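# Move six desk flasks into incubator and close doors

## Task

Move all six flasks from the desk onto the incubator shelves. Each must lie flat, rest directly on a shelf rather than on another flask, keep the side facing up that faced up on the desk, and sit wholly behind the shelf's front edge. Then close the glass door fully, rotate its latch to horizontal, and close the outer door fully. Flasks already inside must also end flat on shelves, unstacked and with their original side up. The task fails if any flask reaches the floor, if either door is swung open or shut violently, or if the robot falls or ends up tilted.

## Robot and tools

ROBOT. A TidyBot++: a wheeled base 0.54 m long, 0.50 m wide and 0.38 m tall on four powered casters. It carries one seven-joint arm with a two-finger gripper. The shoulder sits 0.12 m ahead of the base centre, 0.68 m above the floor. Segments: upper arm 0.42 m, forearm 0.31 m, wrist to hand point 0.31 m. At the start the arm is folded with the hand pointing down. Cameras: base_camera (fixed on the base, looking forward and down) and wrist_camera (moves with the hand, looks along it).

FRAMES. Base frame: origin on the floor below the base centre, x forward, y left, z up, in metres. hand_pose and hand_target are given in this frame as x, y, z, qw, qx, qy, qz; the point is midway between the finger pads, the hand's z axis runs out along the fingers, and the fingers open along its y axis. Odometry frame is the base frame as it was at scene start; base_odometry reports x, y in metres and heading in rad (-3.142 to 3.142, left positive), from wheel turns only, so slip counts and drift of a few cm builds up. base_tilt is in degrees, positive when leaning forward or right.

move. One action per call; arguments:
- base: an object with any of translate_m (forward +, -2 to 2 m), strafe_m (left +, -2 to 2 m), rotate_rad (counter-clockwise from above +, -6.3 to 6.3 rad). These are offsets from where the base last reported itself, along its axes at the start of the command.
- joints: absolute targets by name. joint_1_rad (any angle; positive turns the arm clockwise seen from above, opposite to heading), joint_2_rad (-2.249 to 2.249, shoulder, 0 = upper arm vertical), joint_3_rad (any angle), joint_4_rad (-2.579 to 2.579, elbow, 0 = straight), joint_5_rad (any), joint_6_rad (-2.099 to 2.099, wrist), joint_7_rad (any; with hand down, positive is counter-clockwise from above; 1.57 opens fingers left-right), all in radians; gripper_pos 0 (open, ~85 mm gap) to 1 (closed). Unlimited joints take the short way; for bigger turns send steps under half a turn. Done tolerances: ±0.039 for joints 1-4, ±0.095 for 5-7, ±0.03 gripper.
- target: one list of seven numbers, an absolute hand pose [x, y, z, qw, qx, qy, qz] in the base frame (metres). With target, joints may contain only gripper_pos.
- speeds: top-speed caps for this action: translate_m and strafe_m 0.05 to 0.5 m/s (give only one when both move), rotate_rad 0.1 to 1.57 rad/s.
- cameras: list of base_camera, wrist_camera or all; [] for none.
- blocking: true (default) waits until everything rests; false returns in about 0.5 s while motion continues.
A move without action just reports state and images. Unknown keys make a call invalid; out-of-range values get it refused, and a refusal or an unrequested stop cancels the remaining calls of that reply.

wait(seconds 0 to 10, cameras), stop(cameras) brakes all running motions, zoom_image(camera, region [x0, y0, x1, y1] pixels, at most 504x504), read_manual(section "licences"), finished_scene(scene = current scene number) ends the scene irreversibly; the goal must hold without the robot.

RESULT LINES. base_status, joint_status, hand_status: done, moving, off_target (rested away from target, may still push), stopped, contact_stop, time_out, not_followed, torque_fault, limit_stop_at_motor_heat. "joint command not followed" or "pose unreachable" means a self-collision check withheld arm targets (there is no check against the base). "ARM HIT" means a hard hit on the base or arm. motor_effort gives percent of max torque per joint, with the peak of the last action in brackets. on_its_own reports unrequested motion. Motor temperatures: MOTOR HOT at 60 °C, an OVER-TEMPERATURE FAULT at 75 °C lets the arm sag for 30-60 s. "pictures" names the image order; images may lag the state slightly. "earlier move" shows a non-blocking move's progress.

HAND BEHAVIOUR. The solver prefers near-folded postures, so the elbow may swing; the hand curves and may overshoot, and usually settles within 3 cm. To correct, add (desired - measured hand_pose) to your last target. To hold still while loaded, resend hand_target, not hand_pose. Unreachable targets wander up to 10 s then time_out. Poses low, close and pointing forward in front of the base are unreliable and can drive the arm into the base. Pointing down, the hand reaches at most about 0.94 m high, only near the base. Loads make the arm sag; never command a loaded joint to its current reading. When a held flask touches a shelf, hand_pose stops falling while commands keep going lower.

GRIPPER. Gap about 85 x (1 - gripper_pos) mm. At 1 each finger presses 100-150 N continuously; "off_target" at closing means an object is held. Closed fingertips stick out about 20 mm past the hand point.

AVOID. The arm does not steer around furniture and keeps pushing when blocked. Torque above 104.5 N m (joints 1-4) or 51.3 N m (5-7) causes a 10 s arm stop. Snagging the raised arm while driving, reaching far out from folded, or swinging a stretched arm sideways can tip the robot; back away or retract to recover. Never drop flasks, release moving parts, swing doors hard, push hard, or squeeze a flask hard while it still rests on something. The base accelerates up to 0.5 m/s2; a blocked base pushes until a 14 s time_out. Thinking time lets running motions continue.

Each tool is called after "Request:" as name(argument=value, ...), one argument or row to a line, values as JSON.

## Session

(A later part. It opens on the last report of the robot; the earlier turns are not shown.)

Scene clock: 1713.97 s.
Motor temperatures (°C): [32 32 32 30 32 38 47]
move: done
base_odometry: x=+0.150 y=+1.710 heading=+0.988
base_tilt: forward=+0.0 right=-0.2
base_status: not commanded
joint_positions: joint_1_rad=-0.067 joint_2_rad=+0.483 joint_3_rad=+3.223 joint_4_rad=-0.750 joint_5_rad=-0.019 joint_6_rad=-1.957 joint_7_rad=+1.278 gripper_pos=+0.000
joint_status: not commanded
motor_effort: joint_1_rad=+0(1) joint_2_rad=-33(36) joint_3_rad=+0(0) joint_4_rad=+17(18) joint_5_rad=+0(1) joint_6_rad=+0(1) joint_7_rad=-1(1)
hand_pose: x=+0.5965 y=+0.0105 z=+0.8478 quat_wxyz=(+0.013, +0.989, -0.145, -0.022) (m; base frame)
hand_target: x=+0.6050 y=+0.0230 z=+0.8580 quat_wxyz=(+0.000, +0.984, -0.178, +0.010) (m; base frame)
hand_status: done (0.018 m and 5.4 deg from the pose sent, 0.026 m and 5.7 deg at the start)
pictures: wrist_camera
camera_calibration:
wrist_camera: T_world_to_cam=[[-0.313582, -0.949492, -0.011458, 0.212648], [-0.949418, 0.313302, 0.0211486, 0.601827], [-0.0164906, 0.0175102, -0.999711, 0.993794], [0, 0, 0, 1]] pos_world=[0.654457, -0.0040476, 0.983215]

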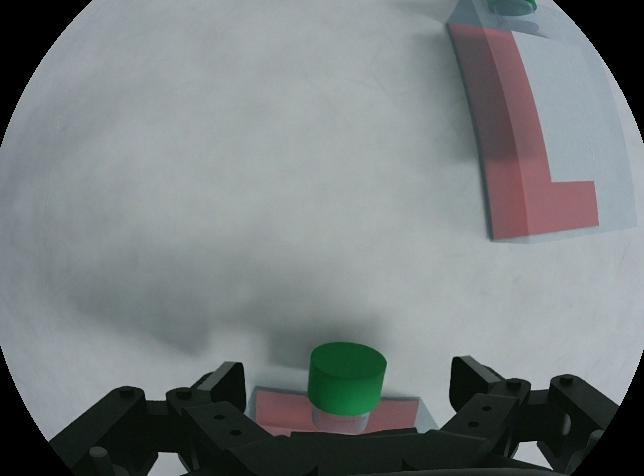

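Request:
move(
  joints={"gripper_pos":0.85},
  cameras=["wrist_camera"],
)

Request:
move(
  target=[0.58,0.023,0.90,0,0.984,-0.1775,0.01],
  cameras=["wrist_camera"],
)

Scene clock: 1722.47 s.
Motor temperatures (°C): [32 33 32 30 32 38 47]
move: off_target
base_odometry: x=+0.150 y=+1.710 heading=+0.988
base_tilt: forward=-0.1 right=-0.2
base_status: not commanded
joint_positions: joint_1_rad=-0.067 joint_2_rad=+0.477 joint_3_rad=+3.223 joint_4_rad=-0.753 joint_5_rad=-0.019 joint_6_rad=-1.956 joint_7_rad=+1.278 gripper_pos=+0.697
joint_status: gripper_pos off_target (ended at +0.697, target +0.850)
motor_effort: joint_1_rad=+0(1) joint_2_rad=-34(35) joint_3_rad=+0(1) joint_4_rad=+17(18) joint_5_rad=+0(1) joint_6_rad=+1(1) joint_7_rad=+0(1)
hand_pose: x=+0.5956 y=+0.0105 z=+0.8495 quat_wxyz=(+0.013, +0.989, -0.145, -0.020) (m; base frame)
hand_target: x=+0.6050 y=+0.0230 z=+0.8580 quat_wxyz=(+0.000, +0.984, -0.178, +0.010) (m; base frame)
hand_status: not commanded
pictures: wrist_camera
camera_calibration:
wrist_camera: T_world_to_cam=[[-0.313452, -0.949513, -0.0131583, 0.213786], [-0.949525, 0.313216, 0.0172859, 0.604227], [-0.0122918, 0.0179124, -0.999764, 0.993072], [0, 0, 0, 1]] pos_world=[0.652947, -0.0040487, 0.985206]

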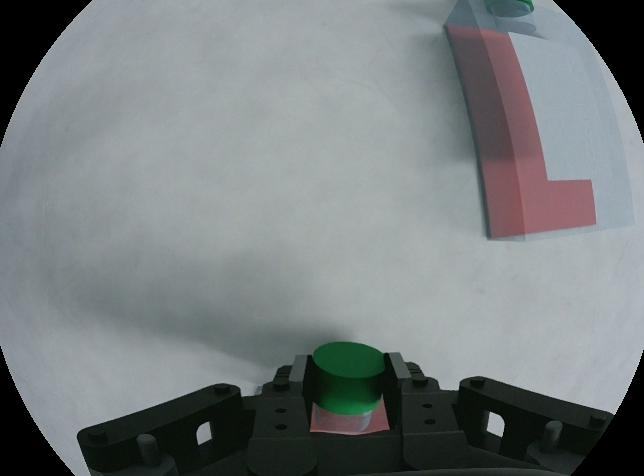

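Scene clock: 1723.50 s.
Motor temperatures (°C): [32 33 32 30 32 38 47]
move: done
base_odometry: x=+0.150 y=+1.710 heading=+0.988
base_tilt: forward=+0.0 right=-0.2
base_status: not commanded
joint_positions: joint_1_rad=-0.067 joint_2_rad=+0.460 joint_3_rad=+3.224 joint_4_rad=-0.665 joint_5_rad=-0.019 joint_6_rad=-2.003 joint_7_rad=+1.277 gripper_pos=+0.697
joint_status: not commanded
motor_effort: joint_1_rad=+0(0) joint_2_rad=-34(36) joint_3_rad=+0(0) joint_4_rad=+17(19) joint_5_rad=+0(1) joint_6_rad=+0(2) joint_7_rad=-1(2)
hand_pose: x=+0.5941 y=+0.0108 z=+0.8831 quat_wxyz=(+0.009, +0.989, -0.146, +0.009) (m; base frame)
hand_target: x=+0.5800 y=+0.0230 z=+0.9000 quat_wxyz=(+0.000, +0.984, -0.178, +0.010) (m; base frame)
hand_status: done (0.025 m and 3.8 deg from the pose sent, 0.054 m and 5.3 deg at the start)
pictures: wrist_camera
camera_calibration:
wrist_camera: T_world_to_cam=[[-0.312361, -0.949447, -0.0313206, 0.22936], [-0.948892, 0.313404, -0.0371673, 0.64981], [0.0451044, 0.0181103, -0.998818, 0.991749], [0, 0, 0, 1]] pos_world=[0.64351, -0.00384886, 1.02191]

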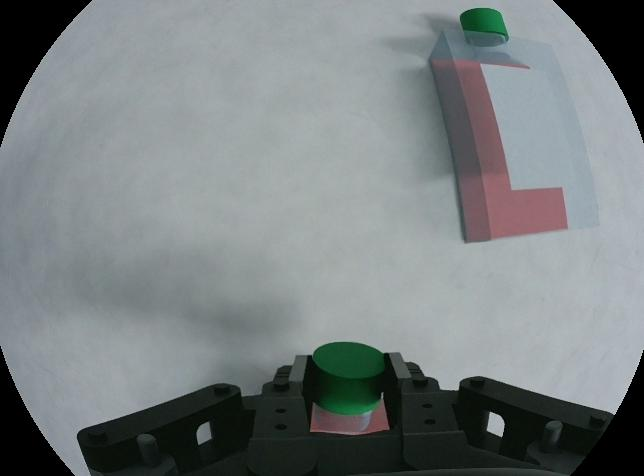

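Request:
move(
  joints={"joint_7_rad":-1.57},
  cameras=["wrist_camera"],
)

Scene clock: 1733.20 s.
Motor temperatures (°C): [32 33 32 30 32 38 47]
move: done
base_odometry: x=+0.150 y=+1.710 heading=+0.988
base_tilt: forward=-0.1 right=-0.3
base_status: not commanded
joint_positions: joint_1_rad=-0.067 joint_2_rad=+0.460 joint_3_rad=+3.224 joint_4_rad=-0.665 joint_5_rad=-0.019 joint_6_rad=-2.003 joint_7_rad=-1.484 gripper_pos=+0.697
joint_status: all done
motor_effort: joint_1_rad=-1(1) joint_2_rad=-33(34) joint_3_rad=+0(0) joint_4_rad=+17(18) joint_5_rad=+0(1) joint_6_rad=+0(1) joint_7_rad=-1(2)
hand_pose: x=+0.5941 y=+0.0108 z=+0.8831 quat_wxyz=(-0.007, +0.044, -0.999, +0.010) (m; base frame)
hand_target: x=+0.5800 y=+0.0230 z=+0.9000 quat_wxyz=(-0.010, +0.012, -1.000, +0.002) (m; base frame)
hand_status: not commanded
pictures: wrist_camera
camera_calibration:
wrist_camera: T_world_to_cam=[[-0.0614044, 0.995952, -0.0656498, 0.0896193], [0.998113, 0.061275, -0.00398602, -0.533418], [0.0000528034, -0.0657707, -0.997835, 1.01849], [0, 0, 0, 1]] pos_world=[0.537861, 0.0104156, 1.02004]

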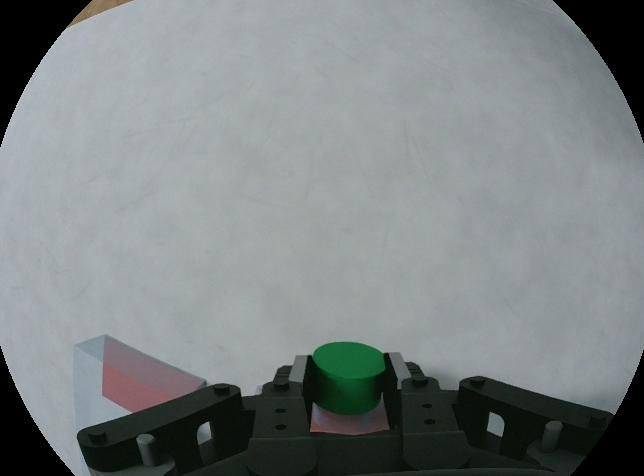

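Request:
move(
  target=[0.60,0.023,0.875,-0.019,-0.03,-0.999,-0.023],
  cameras=["wrist_camera"],
)

Scene clock: 1751.87 s.
Motor temperatures (°C): [32 33 32 30 32 38 47]
move: done
base_odometry: x=+0.150 y=+1.710 heading=+0.988
base_tilt: forward=+0.0 right=-0.1
base_status: not commanded
joint_positions: joint_1_rad=-0.223 joint_2_rad=+0.460 joint_3_rad=+3.648 joint_4_rad=-0.731 joint_5_rad=-0.253 joint_6_rad=-2.002 joint_7_rad=-1.485 gripper_pos=+0.697
joint_status: not commanded
motor_effort: joint_1_rad=+0(1) joint_2_rad=-32(34) joint_3_rad=+2(3) joint_4_rad=+17(18) joint_5_rad=+0(1) joint_6_rad=+1(1) joint_7_rad=+0(1)
hand_pose: x=+0.5879 y=+0.0073 z=+0.8732 quat_wxyz=(+0.005, -0.023, -1.000, -0.008) (m; base frame)
hand_target: x=+0.6000 y=+0.0230 z=+0.8750 quat_wxyz=(-0.019, -0.030, -0.999, -0.023) (m; base frame)
hand_status: done (0.020 m and 3.3 deg from the pose sent, 0.016 m and 9.4 deg at the start)
pictures: wrist_camera
camera_calibration:
wrist_camera: T_world_to_cam=[[0.0723201, 0.996916, -0.0304564, -0.0172841], [0.996931, -0.0731718, -0.0278446, -0.504592], [-0.0299873, -0.0283492, -0.999148, 1.02687], [0, 0, 0, 1]] pos_world=[0.535086, 0.00941978, 1.01142]

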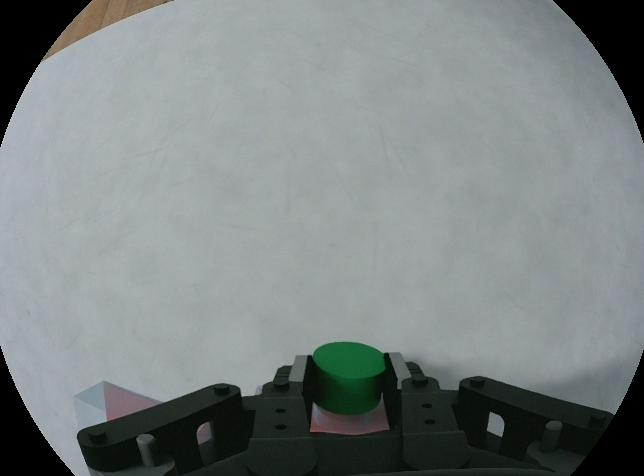

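Request:
move(
  target=[0.60,0.023,0.863,-0.036,-0.01,-0.999,-0.030],
  cameras=["wrist_camera"],
)

Request:
move(
  target=[0.60,0.023,0.852,-0.036,-0.01,-0.999,-0.030],
  cameras=["wrist_camera"],
)

Scene clock: 1758.63 s.
Motor temperatures (°C): [32 33 32 30 32 38 47]
move: done
base_odometry: x=+0.150 y=+1.710 heading=+0.988
base_tilt: forward=+0.0 right=-0.2
base_status: not commanded
joint_positions: joint_1_rad=-0.246 joint_2_rad=+0.431 joint_3_rad=+3.648 joint_4_rad=-0.849 joint_5_rad=-0.256 joint_6_rad=-1.902 joint_7_rad=-1.485 gripper_pos=+0.697
joint_status: not commanded
motor_effort: joint_1_rad=-1(1) joint_2_rad=-31(34) joint_3_rad=+2(2) joint_4_rad=+17(17) joint_5_rad=-1(1) joint_6_rad=+0(1) joint_7_rad=-1(1)
hand_pose: x=+0.5908 y=+0.0116 z=+0.8530 quat_wxyz=(-0.003, -0.025, -1.000, -0.019) (m; base frame)
hand_target: x=+0.6000 y=+0.0230 z=+0.8630 quat_wxyz=(-0.036, -0.010, -0.999, -0.030) (m; base frame)
hand_status: done (0.018 m and 4.4 deg from the pose sent, 0.022 m and 5.6 deg at the start)
pictures: wrist_camera
camera_calibration:
wrist_camera: T_world_to_cam=[[0.0755222, 0.997116, -0.00752484, -0.0438519], [0.997036, -0.0756231, -0.0141658, -0.519424], [-0.014694, -0.0064327, -0.999871, 0.998249], [0, 0, 0, 1]] pos_world=[0.535864, 0.0108665, 0.990432]

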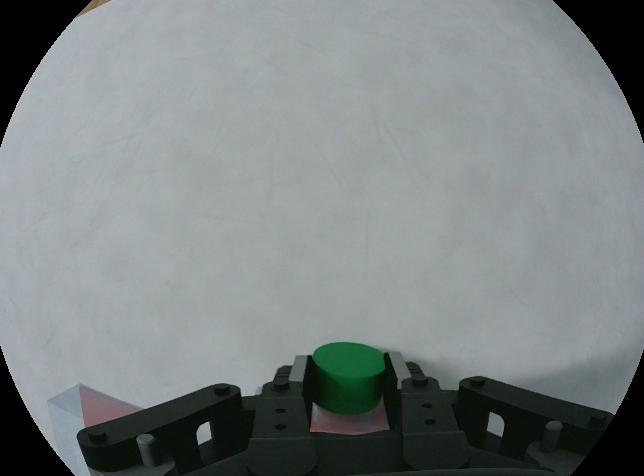

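Scene clock: 1759.37 s.
Motor temperatures (°C): [32 33 32 30 32 38 47]
move: done
base_odometry: x=+0.150 y=+1.710 heading=+0.988
base_tilt: forward=+0.0 right=-0.2
base_status: not commanded
joint_positions: joint_1_rad=-0.259 joint_2_rad=+0.411 joint_3_rad=+3.653 joint_4_rad=-0.896 joint_5_rad=-0.256 joint_6_rad=-1.860 joint_7_rad=-1.485 gripper_pos=+0.697
joint_status: not commanded
motor_effort: joint_1_rad=+0(1) joint_2_rad=-28(31) joint_3_rad=+2(2) joint_4_rad=+16(17) joint_5_rad=-1(1) joint_6_rad=+1(1) joint_7_rad=+0(1)
hand_pose: x=+0.5907 y=+0.0126 z=+0.8485 quat_wxyz=(-0.011, -0.026, -0.999, -0.023) (m; base frame)
hand_target: x=+0.6000 y=+0.0230 z=+0.8520 quat_wxyz=(-0.036, -0.010, -0.999, -0.030) (m; base frame)
hand_status: done (0.014 m and 3.5 deg from the pose sent, 0.015 m and 4.4 deg at the start)
pictures: wrist_camera
camera_calibration:
wrist_camera: T_world_to_cam=[[0.07837, 0.996924, 0.000933009, -0.053738], [0.996923, -0.0783716, 0.00183377, -0.532736], [0.00190125, 0.000786426, -0.999998, 0.98395], [0, 0, 0, 1]] pos_world=[0.533437, 0.0110475, 0.984975]

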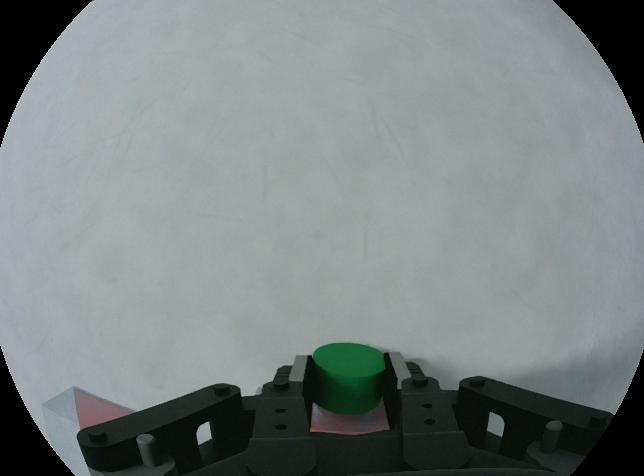

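Request:
move(
  joints={"gripper_pos":0.35},
  cameras=["wrist_camera"],
)

Request:
move(
  target=[0.58,0.0,0.92,-0.02,0.0,-1,0],
  cameras=[],
)

Request:
move(
  base={"translate_m":-0.2},
  joints={"gripper_pos":0},
  speeds={"translate_m":0.2},
  cameras=["wrist_camera"],
)

Scene clock: 1770.33 s.
Motor temperatures (°C): [32 33 32 30 32 38 47]
move: done
base_odometry: x=+0.150 y=+1.710 heading=+0.988
base_tilt: forward=+0.0 right=-0.2
base_status: not commanded
joint_positions: joint_1_rad=-0.261 joint_2_rad=+0.411 joint_3_rad=+3.653 joint_4_rad=-0.903 joint_5_rad=-0.256 joint_6_rad=-1.859 joint_7_rad=-1.485 gripper_pos=+0.350
joint_status: all done
motor_effort: joint_1_rad=+0(1) joint_2_rad=-31(32) joint_3_rad=+2(2) joint_4_rad=+18(18) joint_5_rad=-1(2) joint_6_rad=+1(1) joint_7_rad=+0(1)
hand_pose: x=+0.5896 y=+0.0134 z=+0.8466 quat_wxyz=(-0.008, -0.026, -0.999, -0.023) (m; base frame)
hand_target: x=+0.6000 y=+0.0230 z=+0.8520 quat_wxyz=(-0.036, -0.010, -0.999, -0.030) (m; base frame)
hand_status: not commanded
pictures: wrist_camera
camera_calibration:
wrist_camera: T_world_to_cam=[[0.0778664, 0.996962, 0.00183538, -0.0548208], [0.996959, -0.0778602, -0.00325065, -0.52733], [-0.00309787, 0.00208291, -0.999993, 0.984999], [0, 0, 0, 1]] pos_world=[0.533047, 0.0115445, 0.983379]

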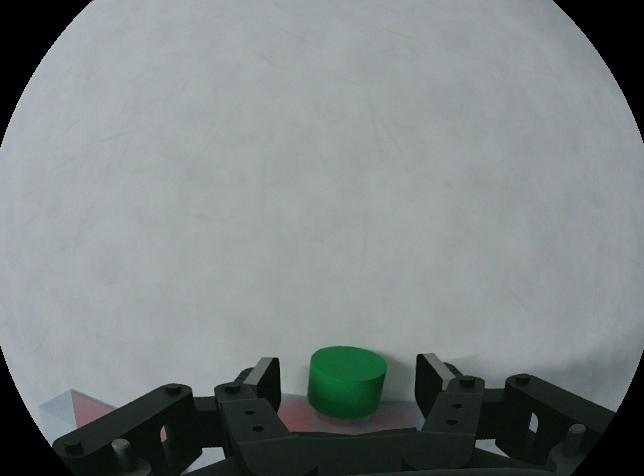

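Scene clock: 1771.83 s.
Motor temperatures (°C): [32 33 32 30 32 38 47]
move: done
base_odometry: x=+0.150 y=+1.710 heading=+0.988
base_tilt: forward=-0.2 right=-0.2
base_status: not commanded
joint_positions: joint_1_rad=-0.198 joint_2_rad=+0.441 joint_3_rad=+3.649 joint_4_rad=-0.575 joint_5_rad=-0.256 joint_6_rad=-2.040 joint_7_rad=-1.485 gripper_pos=+0.350
joint_status: not commanded
motor_effort: joint_1_rad=+0(1) joint_2_rad=-31(33) joint_3_rad=+2(3) joint_4_rad=+16(19) joint_5_rad=+0(1) joint_6_rad=+1(2) joint_7_rad=+0(1)
hand_pose: x=+0.5972 y=-0.0001 z=+0.9255 quat_wxyz=(-0.060, -0.019, -0.998, +0.005) (m; base frame)
hand_target: x=+0.5897 y=-0.0012 z=+0.9205 quat_wxyz=(-0.036, +0.000, -0.999, +0.002) (m; base frame)
hand_status: done (0.018 m and 5.1 deg from the pose sent, 0.075 m and 4.2 deg at the start; a joint's target at an end of its range on 36 of 36 steps)
pictures: none
No camera images: "cameras" was empty.

Scene clock: 1773.57 s.
Motor temperatures (°C): [32 33 32 30 32 38 47]
move: done
base_odometry: x=+0.040 y=+1.543 heading=+0.988
base_tilt: forward=-0.1 right=-0.2
base_status: done
joint_positions: joint_1_rad=-0.191 joint_2_rad=+0.459 joint_3_rad=+3.646 joint_4_rad=-0.573 joint_5_rad=-0.256 joint_6_rad=-2.048 joint_7_rad=-1.485 gripper_pos=+0.000
joint_status: all done
motor_effort: joint_1_rad=+0(2) joint_2_rad=-32(38) joint_3_rad=+2(2) joint_4_rad=+15(17) joint_5_rad=+0(1) joint_6_rad=+1(3) joint_7_rad=+0(1)
hand_pose: x=+0.5991 y=-0.0014 z=+0.9174 quat_wxyz=(-0.048, -0.021, -0.999, +0.006) (m; base frame)
hand_target: x=+0.5897 y=-0.0012 z=+0.9205 quat_wxyz=(-0.036, +0.000, -0.999, +0.002) (m; base frame)
hand_status: not commanded
pictures: wrist_camera
camera_calibration:
wrist_camera: T_world_to_cam=[[0.0718517, 0.996046, -0.0522545, 0.0122353], [0.994536, -0.0675681, 0.079576, -0.612212], [0.0757306, -0.0576866, -0.995458, 1.00441], [0, 0, 0, 1]] pos_world=[0.531923, 0.00438833, 1.04921]

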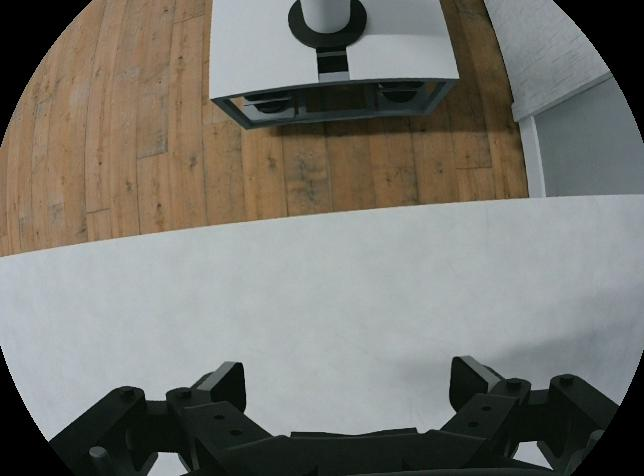

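Request:
move(
  joints={"joint_1_rad":-0.02,"joint_2_rad":-0.057,"joint_3_rad":3.163,"joint_4_rad":-1.234,"joint_5_rad":-0.006,"joint_6_rad":-1.165,"joint_7_rad":1.62},
)

Scene clock: 1788.33 s.
Motor temperatures (°C): [32 33 32 30 32 38 47]
move: done
base_odometry: x=+0.040 y=+1.543 heading=+0.988
base_tilt: forward=+0.0 right=-0.2
base_status: not commanded
joint_positions: joint_1_rad=-0.043 joint_2_rad=-0.034 joint_3_rad=+3.175 joint_4_rad=-1.226 joint_5_rad=-0.044 joint_6_rad=-1.221 joint_7_rad=+1.532 gripper_pos=+0.000
joint_status: all done
motor_effort: joint_1_rad=+0(2) joint_2_rad=-19(33) joint_3_rad=+0(3) joint_4_rad=+21(22) joint_5_rad=-1(2) joint_6_rad=+7(7) joint_7_rad=-1(2)
hand_pose: x=+0.6040 y=+0.0187 z=+0.9867 quat_wxyz=(-0.031, +0.934, -0.013, +0.356) (m; base frame)
hand_target: x=+0.6088 y=+0.0020 z=+1.0056 quat_wxyz=(+0.006, +0.921, +0.022, +0.389) (m; base frame)
hand_status: not commanded
pictures: base_camera, wrist_camera
camera_calibration:
wrist_camera: T_world_to_cam=[[0.00798014, -0.992894, -0.118732, 0.136869], [-0.734879, 0.0747005, -0.674071, 1.1642], [0.678151, 0.0926332, -0.729061, 0.444646], [0, 0, 0, 1]] pos_world=[0.55292, 0.00774112, 1.12518]

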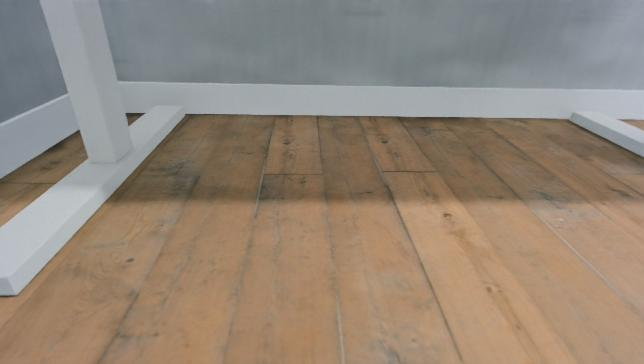

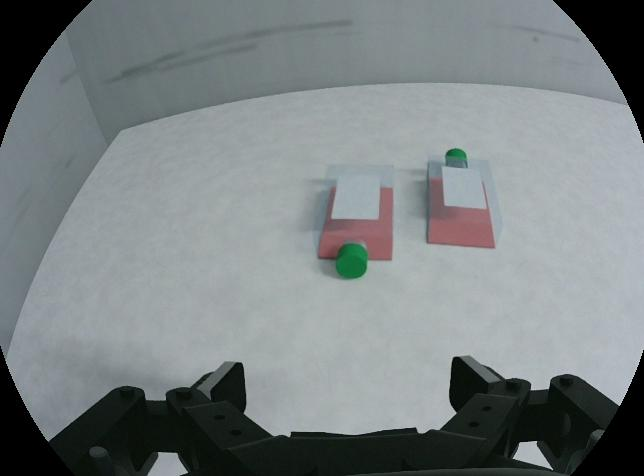

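Request:
move(
  target=[0.748,0.02,0.90,0.0376,0.841,-0.059,0.536],
)

Scene clock: 1805.90 s.
Motor temperatures (°C): [32 33 32 30 32 38 47]
move: done
base_odometry: x=+0.040 y=+1.543 heading=+0.988
base_tilt: forward=-0.1 right=-0.3
base_status: not commanded
joint_positions: joint_1_rad=-0.320 joint_2_rad=+0.101 joint_3_rad=+3.325 joint_4_rad=-1.677 joint_5_rad=+0.777 joint_6_rad=-0.397 joint_7_rad=+0.728 gripper_pos=+0.000
joint_status: not commanded
motor_effort: joint_1_rad=+0(1) joint_2_rad=-25(27) joint_3_rad=+0(1) joint_4_rad=+23(24) joint_5_rad=+2(3) joint_6_rad=+6(7) joint_7_rad=+0(1)
hand_pose: x=+0.7391 y=+0.0056 z=+0.8950 quat_wxyz=(+0.063, +0.851, -0.052, +0.519) (m; base frame)
hand_target: x=+0.7480 y=+0.0200 z=+0.9000 quat_wxyz=(+0.038, +0.841, -0.059, +0.536) (m; base frame)
hand_status: done (0.018 m and 3.7 deg from the pose sent, 0.168 m and 25.2 deg at the start)
pictures: base_camera, wrist_camera
camera_calibration:
wrist_camera: T_world_to_cam=[[-0.125953, -0.99199, 0.00957951, 0.0959995], [-0.435786, 0.0466517, -0.898841, 1.18293], [0.891194, -0.117386, -0.438171, -0.129336], [0, 0, 0, 1]] pos_world=[0.642859, 0.0248626, 1.00567]

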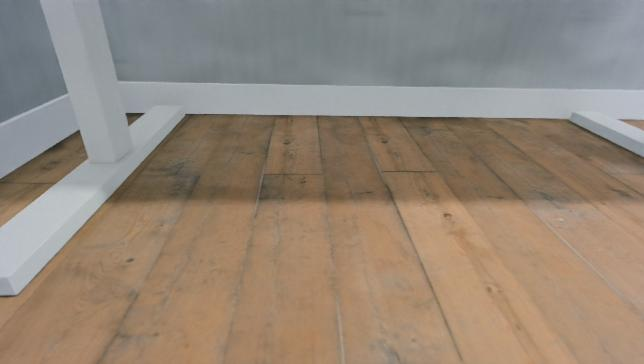

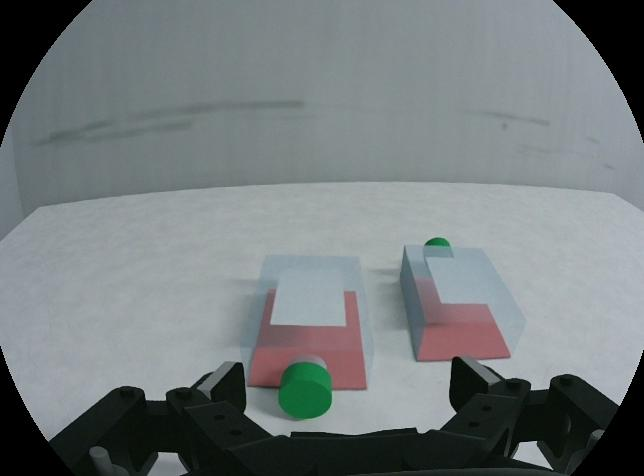

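Request:
move(
  target=[0.754,0.039,0.872,0.0376,0.841,-0.059,0.536],
  cameras=["wrist_camera"],
)

Scene clock: 1827.63 s.
Motor temperatures (°C): [32 33 32 30 32 38 47]
move: done
base_odometry: x=+0.040 y=+1.543 heading=+0.988
base_tilt: forward=-0.1 right=-0.2
base_status: not commanded
joint_positions: joint_1_rad=-0.433 joint_2_rad=+0.137 joint_3_rad=+3.410 joint_4_rad=-1.723 joint_5_rad=+0.994 joint_6_rad=-0.363 joint_7_rad=+0.471 gripper_pos=+0.000
joint_status: not commanded
motor_effort: joint_1_rad=+0(1) joint_2_rad=-26(27) joint_3_rad=+1(2) joint_4_rad=+23(24) joint_5_rad=+2(3) joint_6_rad=+4(6) joint_7_rad=+0(2)
hand_pose: x=+0.7468 y=+0.0203 z=+0.8740 quat_wxyz=(+0.065, +0.846, -0.056, +0.527) (m; base frame)
hand_target: x=+0.7540 y=+0.0390 z=+0.8720 quat_wxyz=(+0.038, +0.841, -0.059, +0.536) (m; base frame)
hand_status: done (0.020 m and 3.4 deg from the pose sent, 0.043 m and 3.7 deg at the start)
pictures: wrist_camera
camera_calibration:
wrist_camera: T_world_to_cam=[[-0.134873, -0.990829, 0.00818225, 0.119566], [-0.419229, 0.04958, -0.906526, 1.16109], [0.897806, -0.125696, -0.422071, -0.162411], [0, 0, 0, 1]] pos_world=[0.6487, 0.0404889, 0.983028]

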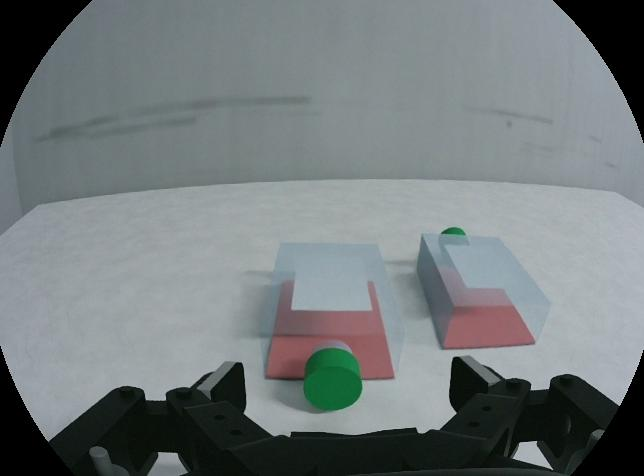

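Request:
move(
  target=[0.780,0.038,0.848,0.0376,0.841,-0.059,0.536],
  cameras=["wrist_camera"],
)

Scene clock: 1837.50 s.
Motor temperatures (°C): [32 33 32 30 32 38 47]
move: done
base_odometry: x=+0.040 y=+1.543 heading=+0.988
base_tilt: forward=-0.1 right=-0.2
base_status: not commanded
joint_positions: joint_1_rad=-0.900 joint_2_rad=+0.281 joint_3_rad=+4.083 joint_4_rad=-1.723 joint_5_rad=+0.137 joint_6_rad=-0.175 joint_7_rad=+1.110 gripper_pos=+0.000
joint_status: not commanded
motor_effort: joint_1_rad=+0(1) joint_2_rad=-23(26) joint_3_rad=+5(5) joint_4_rad=+22(23) joint_5_rad=+0(3) joint_6_rad=+8(8) joint_7_rad=-1(1)
hand_pose: x=+0.7720 y=+0.0221 z=+0.8445 quat_wxyz=(+0.028, +0.848, -0.096, +0.521) (m; base frame)
hand_target: x=+0.7800 y=+0.0380 z=+0.8480 quat_wxyz=(+0.038, +0.841, -0.059, +0.536) (m; base frame)
hand_status: done (0.018 m and 4.8 deg from the pose sent, 0.046 m and 3.4 deg at the start)
pictures: wrist_camera
camera_calibration:
wrist_camera: T_world_to_cam=[[-0.163997, -0.981802, -0.0957619, 0.235121], [-0.418839, 0.157194, -0.894351, 1.13181], [0.893129, -0.106562, -0.436996, -0.181455], [0, 0, 0, 1]] pos_world=[0.67467, 0.0335921, 0.955459]

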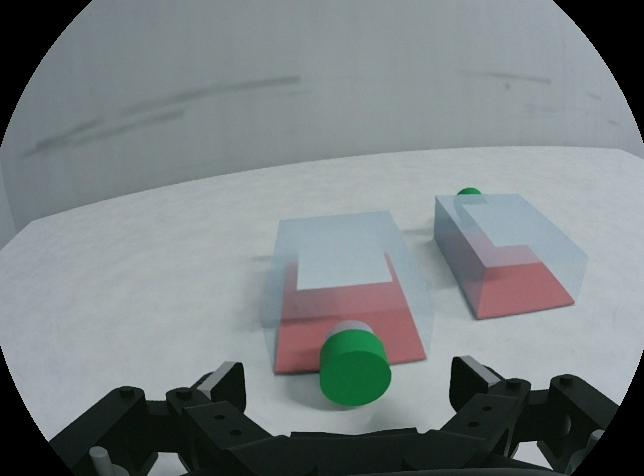

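Request:
move(
  target=[0.72,0.035,0.93,0.0376,0.841,-0.059,0.536],
  cameras=[],
)

Request:
move(
  joints={"joint_1_rad":0,"joint_2_rad":-0.021,"joint_3_rad":3.1416,"joint_4_rad":-1.76,"joint_5_rad":0,"joint_6_rad":-0.268,"joint_7_rad":1.6},
  base={"translate_m":0.053,"strafe_m":0.141,"rotate_rad":-0.17},
  speeds={"translate_m":0.1},
)

Scene clock: 1864.17 s.
Motor temperatures (°C): [32 33 32 30 32 38 47]
move: done
base_odometry: x=+0.040 y=+1.543 heading=+0.988
base_tilt: forward=-0.1 right=-0.2
base_status: not commanded
joint_positions: joint_1_rad=-0.237 joint_2_rad=+0.071 joint_3_rad=+3.144 joint_4_rad=-1.681 joint_5_rad=+0.767 joint_6_rad=-0.419 joint_7_rad=+0.747 gripper_pos=+0.000
joint_status: not commanded
motor_effort: joint_1_rad=+0(1) joint_2_rad=-25(28) joint_3_rad=+0(5) joint_4_rad=+23(24) joint_5_rad=+2(2) joint_6_rad=+5(8) joint_7_rad=+0(1)
hand_pose: x=+0.7249 y=+0.0559 z=+0.9037 quat_wxyz=(+0.035, +0.852, -0.017, +0.522) (m; base frame)
hand_target: x=+0.7200 y=+0.0350 z=+0.9300 quat_wxyz=(+0.038, +0.841, -0.059, +0.536) (m; base frame)
hand_status: done (0.034 m and 5.3 deg from the pose sent, 0.101 m and 4.8 deg at the start)
pictures: none
No camera images: "cameras" was empty.

Scene clock: 1866.37 s.
Motor temperatures (°C): [32 33 32 30 32 38 47]
move: done
base_odometry: x=-0.049 y=+1.665 heading=+0.816
base_tilt: forward=-0.1 right=-0.2
base_status: done
joint_positions: joint_1_rad=-0.019 joint_2_rad=+0.006 joint_3_rad=+3.144 joint_4_rad=-1.753 joint_5_rad=+0.038 joint_6_rad=-0.325 joint_7_rad=+1.514 gripper_pos=+0.000
joint_status: all done
motor_effort: joint_1_rad=+0(4) joint_2_rad=-22(26) joint_3_rad=+0(3) joint_4_rad=+24(25) joint_5_rad=+0(3) joint_6_rad=+8(9) joint_7_rad=+0(2)
hand_pose: x=+0.7016 y=+0.0074 z=+0.8915 quat_wxyz=(-0.004, +0.863, -0.005, +0.505) (m; base frame)
hand_target: x=+0.7022 y=+0.0013 z=+0.9183 quat_wxyz=(+0.008, +0.843, +0.012, +0.537) (m; base frame)
hand_status: not commanded
pictures: base_camera, wrist_camera
camera_calibration:
wrist_camera: T_world_to_cam=[[0.0231149, -0.998128, -0.056623, 0.0476367], [-0.474346, 0.0389071, -0.879478, 1.17324], [0.880035, 0.047188, -0.472559, -0.0598748], [0, 0, 0, 1]] pos_world=[0.60811, 0.00472573, 1.00624]

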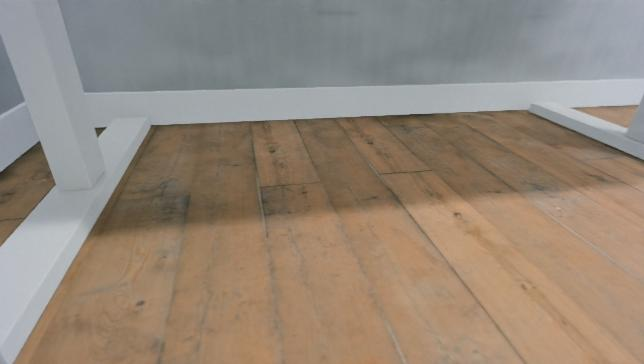

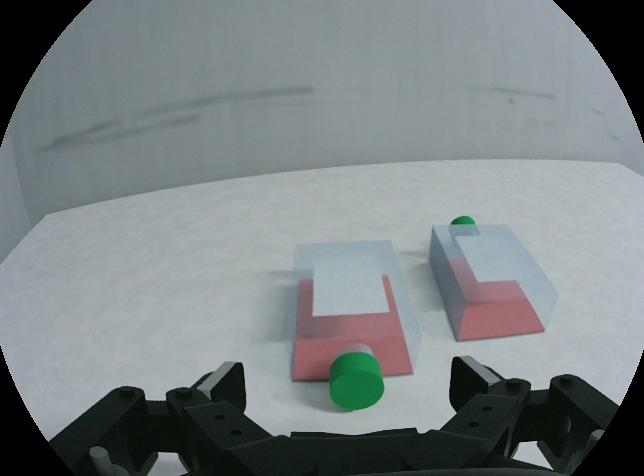

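Request:
move(
  joints={"joint_1_rad":0.022,"joint_2_rad":0.075,"joint_3_rad":3.1416,"joint_4_rad":-1.80,"joint_5_rad":0,"joint_6_rad":-0.095,"joint_7_rad":1.66},
  cameras=["wrist_camera"],
)

Scene clock: 1883.93 s.
Motor temperatures (°C): [32 33 32 30 32 38 47]
move: done
base_odometry: x=-0.049 y=+1.665 heading=+0.816
base_tilt: forward=-0.1 right=-0.2
base_status: not commanded
joint_positions: joint_1_rad=+0.000 joint_2_rad=+0.067 joint_3_rad=+3.144 joint_4_rad=-1.794 joint_5_rad=+0.037 joint_6_rad=-0.152 joint_7_rad=+1.574 gripper_pos=+0.000
joint_status: all done
motor_effort: joint_1_rad=+0(1) joint_2_rad=-24(26) joint_3_rad=+0(1) joint_4_rad=+23(24) joint_5_rad=+0(1) joint_6_rad=+9(9) joint_7_rad=-1(2)
hand_pose: x=+0.7296 y=-0.0020 z=+0.8785 quat_wxyz=(+0.014, +0.845, +0.014, +0.535) (m; base frame)
hand_target: x=+0.7371 y=-0.0123 z=+0.8862 quat_wxyz=(+0.031, +0.833, +0.028, +0.552) (m; base frame)
hand_status: not commanded
pictures: wrist_camera
camera_calibration:
wrist_camera: T_world_to_cam=[[0.0392857, -0.999221, -0.00377184, -0.0214248], [-0.412071, -0.0127621, -0.911063, 1.15775], [0.910305, 0.037346, -0.412251, -0.165331], [0, 0, 0, 1]] pos_world=[0.628418, -0.000458402, 0.986545]

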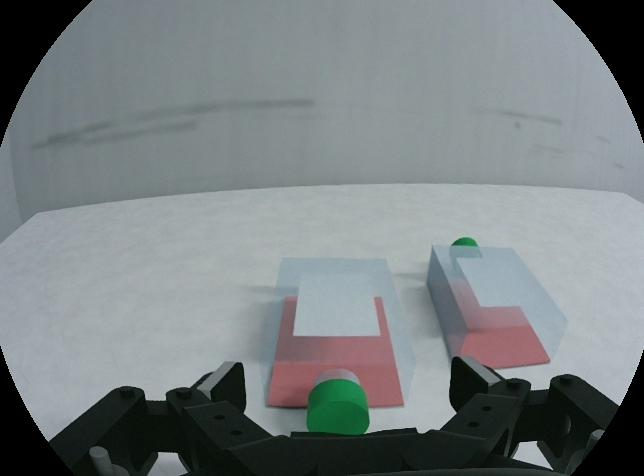

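Request:
move(
  joints={"joint_1_rad":0.018,"joint_2_rad":0.148,"joint_3_rad":3.1416,"joint_4_rad":-1.787,"joint_5_rad":0,"joint_6_rad":-0.065,"joint_7_rad":1.66},
  cameras=["wrist_camera"],
)

Scene clock: 1892.43 s.
Motor temperatures (°C): [32 33 32 30 32 38 47]
move: done
base_odometry: x=-0.049 y=+1.665 heading=+0.816
base_tilt: forward=-0.1 right=-0.2
base_status: not commanded
joint_positions: joint_1_rad=+0.000 joint_2_rad=+0.140 joint_3_rad=+3.144 joint_4_rad=-1.794 joint_5_rad=+0.037 joint_6_rad=-0.120 joint_7_rad=+1.575 gripper_pos=+0.000
joint_status: all done
motor_effort: joint_1_rad=-1(1) joint_2_rad=-26(29) joint_3_rad=+0(1) joint_4_rad=+23(24) joint_5_rad=-1(1) joint_6_rad=+8(10) joint_7_rad=+0(1)
hand_pose: x=+0.7471 y=-0.0017 z=+0.8419 quat_wxyz=(+0.013, +0.856, +0.015, +0.517) (m; base frame)
hand_target: x=+0.7578 y=-0.0102 z=+0.8565 quat_wxyz=(+0.029, +0.841, +0.030, +0.540) (m; base frame)
hand_status: not commanded
pictures: wrist_camera
camera_calibration:
wrist_camera: T_world_to_cam=[[0.040524, -0.999165, -0.00524103, -0.0216203], [-0.44958, -0.0135492, -0.893137, 1.14451], [0.89232, 0.0385498, -0.449753, -0.151335], [0, 0, 0, 1]] pos_world=[0.650466, -0.00026115, 0.954031]

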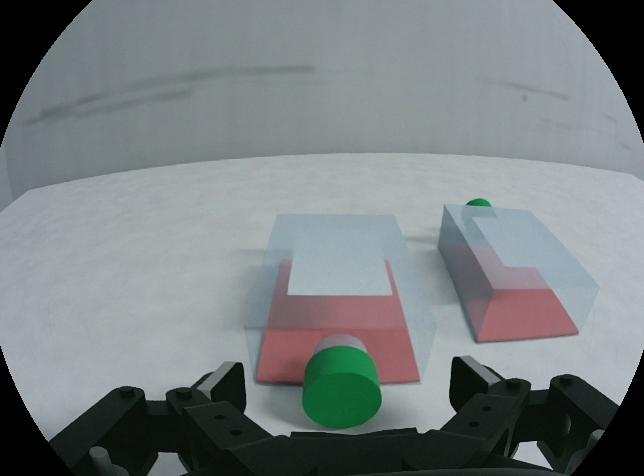

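Request:
move(
  joints={"gripper_pos":0.85},
  cameras=[],
)

Request:
move(
  joints={"joint_1_rad":0.018,"joint_2_rad":0.06,"joint_3_rad":3.1416,"joint_4_rad":-1.67,"joint_5_rad":0,"joint_6_rad":-0.27,"joint_7_rad":1.66},
  cameras=["wrist_camera"],
)

Scene clock: 1906.50 s.
Motor temperatures (°C): [32 33 32 30 32 38 47]
move: off_target
base_odometry: x=-0.049 y=+1.665 heading=+0.816
base_tilt: forward=-0.1 right=-0.2
base_status: not commanded
joint_positions: joint_1_rad=+0.000 joint_2_rad=+0.140 joint_3_rad=+3.144 joint_4_rad=-1.794 joint_5_rad=+0.037 joint_6_rad=-0.119 joint_7_rad=+1.575 gripper_pos=+0.692
joint_status: gripper_pos off_target (ended at +0.692, target +0.850)
motor_effort: joint_1_rad=+0(1) joint_2_rad=-27(28) joint_3_rad=+0(0) joint_4_rad=+23(23) joint_5_rad=+0(1) joint_6_rad=+9(9) joint_7_rad=-1(2)
hand_pose: x=+0.7473 y=-0.0017 z=+0.8422 quat_wxyz=(+0.013, +0.855, +0.015, +0.518) (m; base frame)
hand_target: x=+0.7578 y=-0.0102 z=+0.8565 quat_wxyz=(+0.029, +0.841, +0.030, +0.540) (m; base frame)
hand_status: not commanded
pictures: none
No camera images: "cameras" was empty.

Scene clock: 1907.77 s.
Motor temperatures (°C): [32 33 32 30 32 38 47]
move: done
base_odometry: x=-0.049 y=+1.665 heading=+0.816
base_tilt: forward=-0.1 right=-0.3
base_status: not commanded
joint_positions: joint_1_rad=+0.000 joint_2_rad=+0.080 joint_3_rad=+3.144 joint_4_rad=-1.693 joint_5_rad=+0.037 joint_6_rad=-0.240 joint_7_rad=+1.575 gripper_pos=+0.692
joint_status: all done
motor_effort: joint_1_rad=+0(1) joint_2_rad=-26(30) joint_3_rad=+0(1) joint_4_rad=+24(25) joint_5_rad=+0(1) joint_6_rad=+9(11) joint_7_rad=+0(1)
hand_pose: x=+0.7420 y=-0.0031 z=+0.9047 quat_wxyz=(+0.015, +0.845, +0.014, +0.534) (m; base frame)
hand_target: x=+0.7376 y=-0.0098 z=+0.9224 quat_wxyz=(+0.029, +0.841, +0.030, +0.540) (m; base frame)
hand_status: not commanded
pictures: wrist_camera
camera_calibration:
wrist_camera: T_world_to_cam=[[0.0363775, -0.999335, -0.00245982, -0.02187], [-0.412763, -0.0127835, -0.910749, 1.18685], [0.910112, 0.0341461, -0.412954, -0.164947], [0, 0, 0, 1]] pos_world=[0.640804, -0.00105106, 1.01275]

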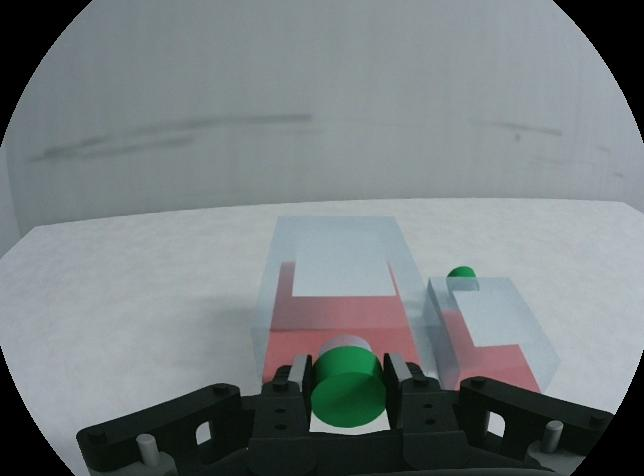

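Request:
move(
  joints={"joint_1_rad":0.018,"joint_2_rad":-0.24,"joint_3_rad":3.1416,"joint_4_rad":-1.635,"joint_5_rad":0,"joint_6_rad":-0.61,"joint_7_rad":1.66},
  cameras=[],
)

Request:
move(
  base={"translate_m":-0.412,"strafe_m":-0.525},
  speeds={"translate_m":0.35},
  cameras=[],
)

Request:
move(
  base={"rotate_rad":-1.388},
  speeds={"rotate_rad":1.0},
)

Scene clock: 1918.67 s.
Motor temperatures (°C): [32 33 32 30 32 38 47]
move: done
base_odometry: x=-0.049 y=+1.665 heading=+0.816
base_tilt: forward=-0.1 right=-0.3
base_status: not commanded
joint_positions: joint_1_rad=+0.000 joint_2_rad=-0.229 joint_3_rad=+3.144 joint_4_rad=-1.658 joint_5_rad=+0.037 joint_6_rad=-0.573 joint_7_rad=+1.575 gripper_pos=+0.692
joint_status: all done
motor_effort: joint_1_rad=+0(1) joint_2_rad=-15(29) joint_3_rad=+0(2) joint_4_rad=+25(27) joint_5_rad=+0(1) joint_6_rad=+9(10) joint_7_rad=-1(2)
hand_pose: x=+0.6175 y=-0.0064 z=+1.0054 quat_wxyz=(+0.018, +0.842, +0.008, +0.539) (m; base frame)
hand_target: x=+0.6108 y=-0.0075 z=+1.0145 quat_wxyz=(+0.029, +0.842, +0.030, +0.537) (m; base frame)
hand_status: not commanded
pictures: none
No camera images: "cameras" was empty.

Scene clock: 1921.63 s.
Motor temperatures (°C): [32 33 32 30 32 38 47]
move: done
base_odometry: x=+0.051 y=+1.005 heading=+0.816
base_tilt: forward=+0.0 right=-0.2
base_status: done
joint_positions: joint_1_rad=+0.002 joint_2_rad=-0.228 joint_3_rad=+3.143 joint_4_rad=-1.658 joint_5_rad=+0.034 joint_6_rad=-0.577 joint_7_rad=+1.575 gripper_pos=+0.692
joint_status: not commanded
motor_effort: joint_1_rad=+0(1) joint_2_rad=-15(18) joint_3_rad=+0(3) joint_4_rad=+25(25) joint_5_rad=+0(1) joint_6_rad=+10(10) joint_7_rad=-1(1)
hand_pose: x=+0.6171 y=-0.0059 z=+1.0044 quat_wxyz=(+0.017, +0.843, +0.008, +0.537) (m; base frame)
hand_target: x=+0.6108 y=-0.0075 z=+1.0145 quat_wxyz=(+0.029, +0.842, +0.030, +0.537) (m; base frame)
hand_status: not commanded
pictures: none
No camera images: "cameras" was empty.

Scene clock: 1924.03 s.
Motor temperatures (°C): [32 33 32 30 32 38 47]
move: done
base_odometry: x=+0.051 y=+1.005 heading=-0.570
base_tilt: forward=+0.0 right=-0.2
base_status: done
joint_positions: joint_1_rad=+0.006 joint_2_rad=-0.229 joint_3_rad=+3.143 joint_4_rad=-1.658 joint_5_rad=+0.032 joint_6_rad=-0.577 joint_7_rad=+1.575 gripper_pos=+0.692
joint_status: not commanded
motor_effort: joint_1_rad=+0(2) joint_2_rad=-15(17) joint_3_rad=+0(4) joint_4_rad=+24(26) joint_5_rad=+0(1) joint_6_rad=+9(10) joint_7_rad=-1(1)
hand_pose: x=+0.6170 y=-0.0078 z=+1.0044 quat_wxyz=(+0.017, +0.843, +0.005, +0.537) (m; base frame)
hand_target: x=+0.6108 y=-0.0075 z=+1.0145 quat_wxyz=(+0.029, +0.842, +0.030, +0.537) (m; base frame)
hand_status: not commanded
pictures: base_camera, wrist_camera
camera_calibration:
wrist_camera: T_world_to_cam=[[0.0200345, -0.999771, -0.00753239, -0.00666534], [-0.406672, -0.00126637, -0.913573, 1.2252], [0.913355, 0.0213662, -0.406604, -0.018316], [0, 0, 0, 1]] pos_world=[0.515117, -0.00472092, 1.11181]

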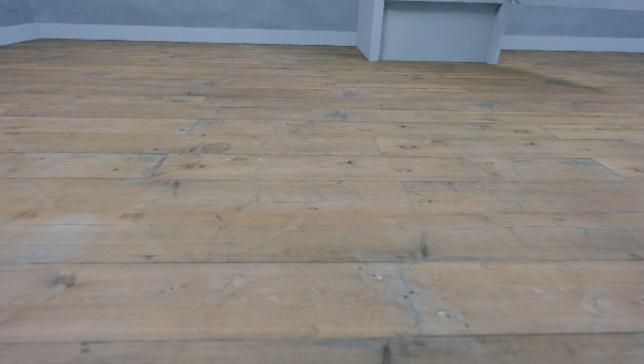

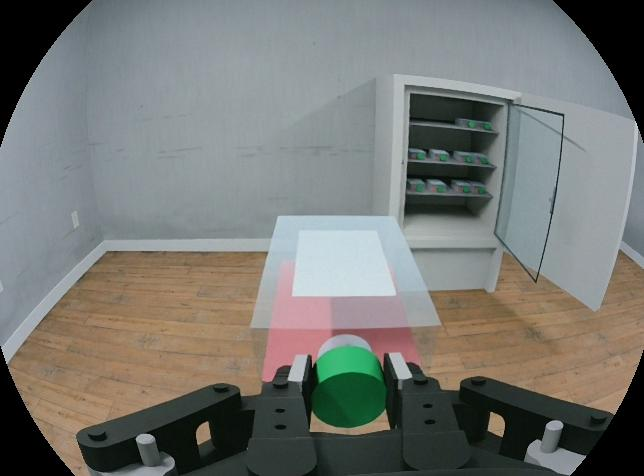

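Request:
move(
  base={"translate_m":1.32,"strafe_m":-0.54},
  speeds={"translate_m":0.4},
)

Scene clock: 1936.63 s.
Motor temperatures (°C): [32 32 32 30 32 38 47]
move: done
base_odometry: x=+0.871 y=-0.163 heading=-0.571
base_tilt: forward=-0.1 right=-0.2
base_status: done
joint_positions: joint_1_rad=+0.007 joint_2_rad=-0.231 joint_3_rad=+3.143 joint_4_rad=-1.658 joint_5_rad=+0.031 joint_6_rad=-0.579 joint_7_rad=+1.575 gripper_pos=+0.692
joint_status: not commanded
motor_effort: joint_1_rad=+0(1) joint_2_rad=-14(20) joint_3_rad=+0(2) joint_4_rad=+24(27) joint_5_rad=+0(1) joint_6_rad=+10(10) joint_7_rad=-1(1)
hand_pose: x=+0.6160 y=-0.0078 z=+1.0052 quat_wxyz=(+0.017, +0.843, +0.005, +0.538) (m; base frame)
hand_target: x=+0.6108 y=-0.0075 z=+1.0145 quat_wxyz=(+0.029, +0.842, +0.030, +0.537) (m; base frame)
hand_status: not commanded
pictures: base_camera, wrist_camera
camera_calibration:
wrist_camera: T_world_to_cam=[[0.0199581, -0.999771, -0.00769935, -0.006413], [-0.40598, -0.00106654, -0.913881, 1.22538], [0.913664, 0.0213651, -0.405908, -0.0179601], [0, 0, 0, 1]] pos_world=[0.514016, -0.0047209, 1.11251]

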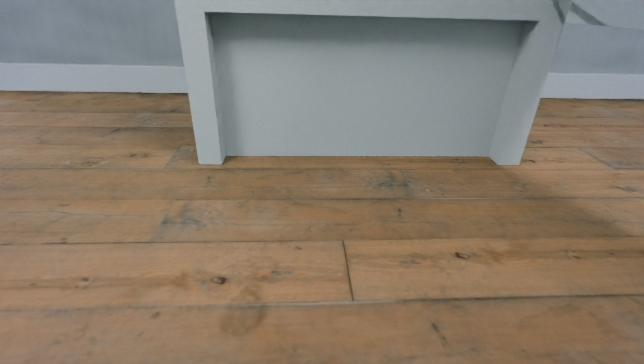

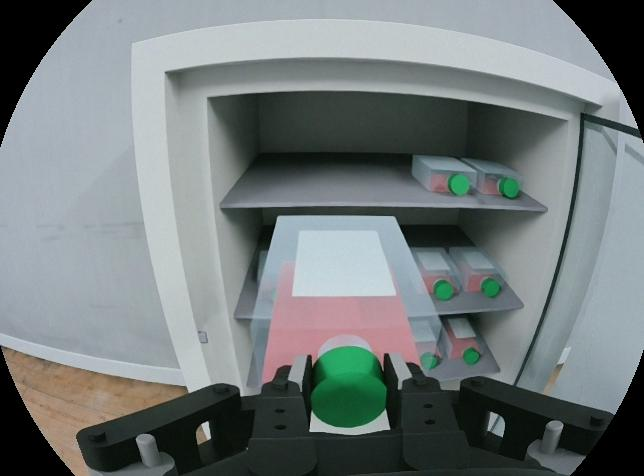

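Request:
zoom_image(
  camera="base_camera",
  region=[180, 130, 260, 180],
)

Request:
zoom_image(
  camera="base_camera",
  region=[470, 130, 550, 180],
)

Scaled by 6.300.

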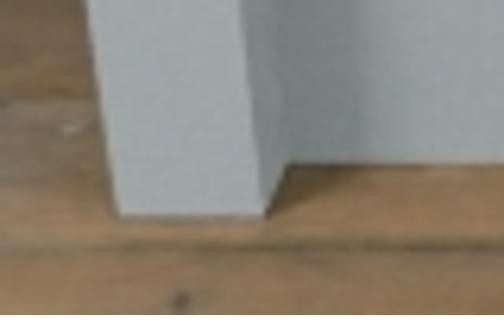

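Scaled by 6.300.

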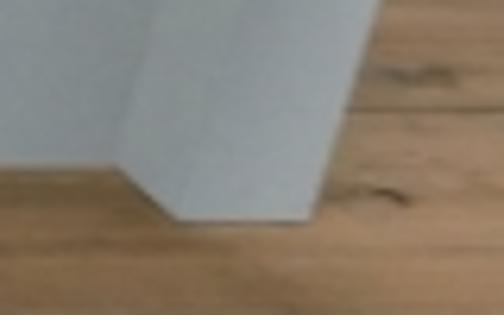

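Request:
move(
  base={"translate_m":0.15,"strafe_m":0.06,"rotate_rad":0.022},
  speeds={"translate_m":0.2},
)

Scene clock: 1958.37 s.
Motor temperatures (°C): [32 32 32 30 32 38 47]
move: done
base_odometry: x=+1.030 y=-0.194 heading=-0.550
base_tilt: forward=-0.1 right=-0.2
base_status: done
joint_positions: joint_1_rad=+0.008 joint_2_rad=-0.232 joint_3_rad=+3.143 joint_4_rad=-1.658 joint_5_rad=+0.031 joint_6_rad=-0.580 joint_7_rad=+1.575 gripper_pos=+0.692
joint_status: not commanded
motor_effort: joint_1_rad=+0(3) joint_2_rad=-14(18) joint_3_rad=+0(3) joint_4_rad=+25(26) joint_5_rad=+0(1) joint_6_rad=+10(10) joint_7_rad=-1(1)
hand_pose: x=+0.6156 y=-0.0084 z=+1.0055 quat_wxyz=(+0.018, +0.843, +0.005, +0.538) (m; base frame)
hand_target: x=+0.6108 y=-0.0075 z=+1.0145 quat_wxyz=(+0.029, +0.842, +0.030, +0.537) (m; base frame)
hand_status: not commanded
pictures: base_camera, wrist_camera
camera_calibration:
wrist_camera: T_world_to_cam=[[0.0188112, -0.999791, -0.00805119, -0.00592248], [-0.40579, -0.000274925, -0.913966, 1.22543], [0.913773, 0.0204599, -0.40571, -0.0178703], [0, 0, 0, 1]] pos_world=[0.51371, -0.00521872, 1.11271]

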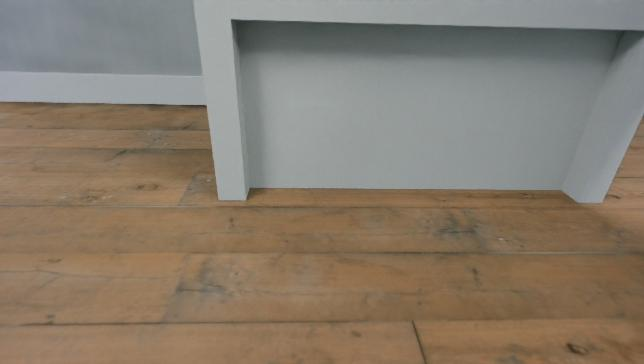

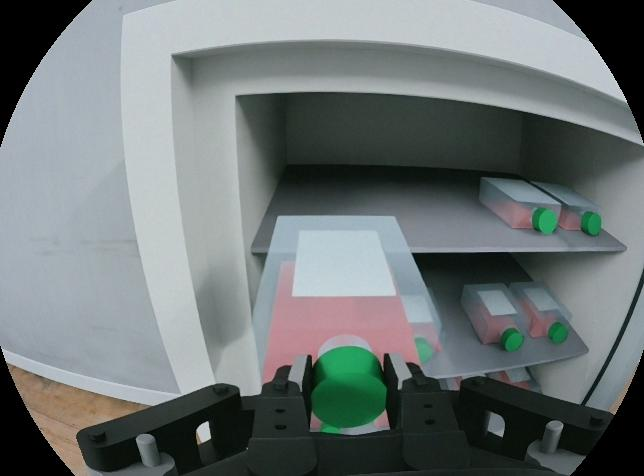

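Request:
move(
  base={"translate_m":0.262,"strafe_m":0.004},
  speeds={"translate_m":0.12},
)

Scene clock: 1972.50 s.
Motor temperatures (°C): [32 32 32 30 32 38 47]
move: done
base_odometry: x=+1.256 y=-0.327 heading=-0.549
base_tilt: forward=-0.2 right=-0.3
base_status: done
joint_positions: joint_1_rad=+0.008 joint_2_rad=-0.232 joint_3_rad=+3.143 joint_4_rad=-1.658 joint_5_rad=+0.031 joint_6_rad=-0.580 joint_7_rad=+1.575 gripper_pos=+0.692
joint_status: not commanded
motor_effort: joint_1_rad=-1(2) joint_2_rad=-14(19) joint_3_rad=+0(3) joint_4_rad=+24(25) joint_5_rad=-1(1) joint_6_rad=+9(10) joint_7_rad=-1(1)
hand_pose: x=+0.6154 y=-0.0084 z=+1.0055 quat_wxyz=(+0.018, +0.843, +0.004, +0.538) (m; base frame)
hand_target: x=+0.6108 y=-0.0075 z=+1.0145 quat_wxyz=(+0.029, +0.842, +0.030, +0.537) (m; base frame)
hand_status: not commanded
pictures: base_camera, wrist_camera
camera_calibration:
wrist_camera: T_world_to_cam=[[0.0186781, -0.999793, -0.00810282, -0.00589188], [-0.405792, -0.00017377, -0.913965, 1.22544], [0.913775, 0.0203592, -0.405711, -0.0176452], [0, 0, 0, 1]] pos_world=[0.51351, -0.00531847, 1.11281]

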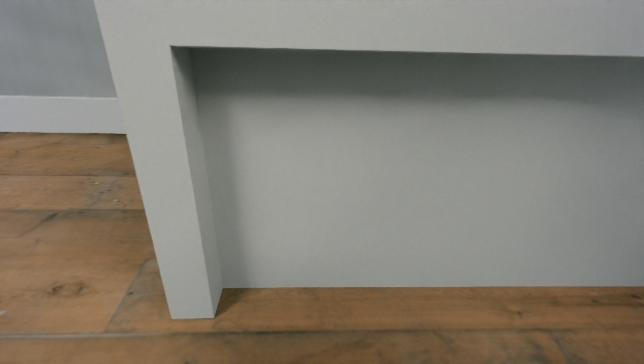

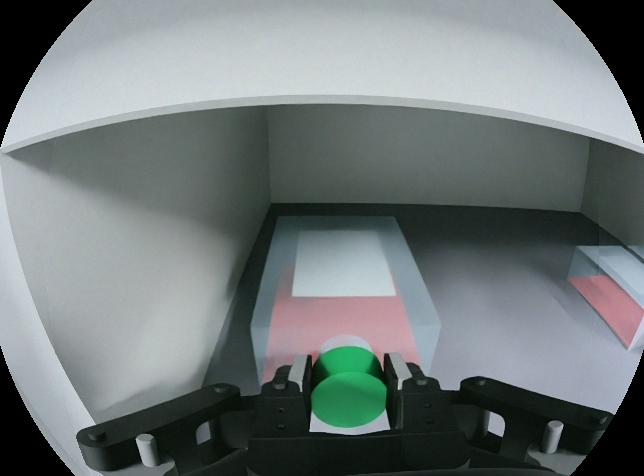

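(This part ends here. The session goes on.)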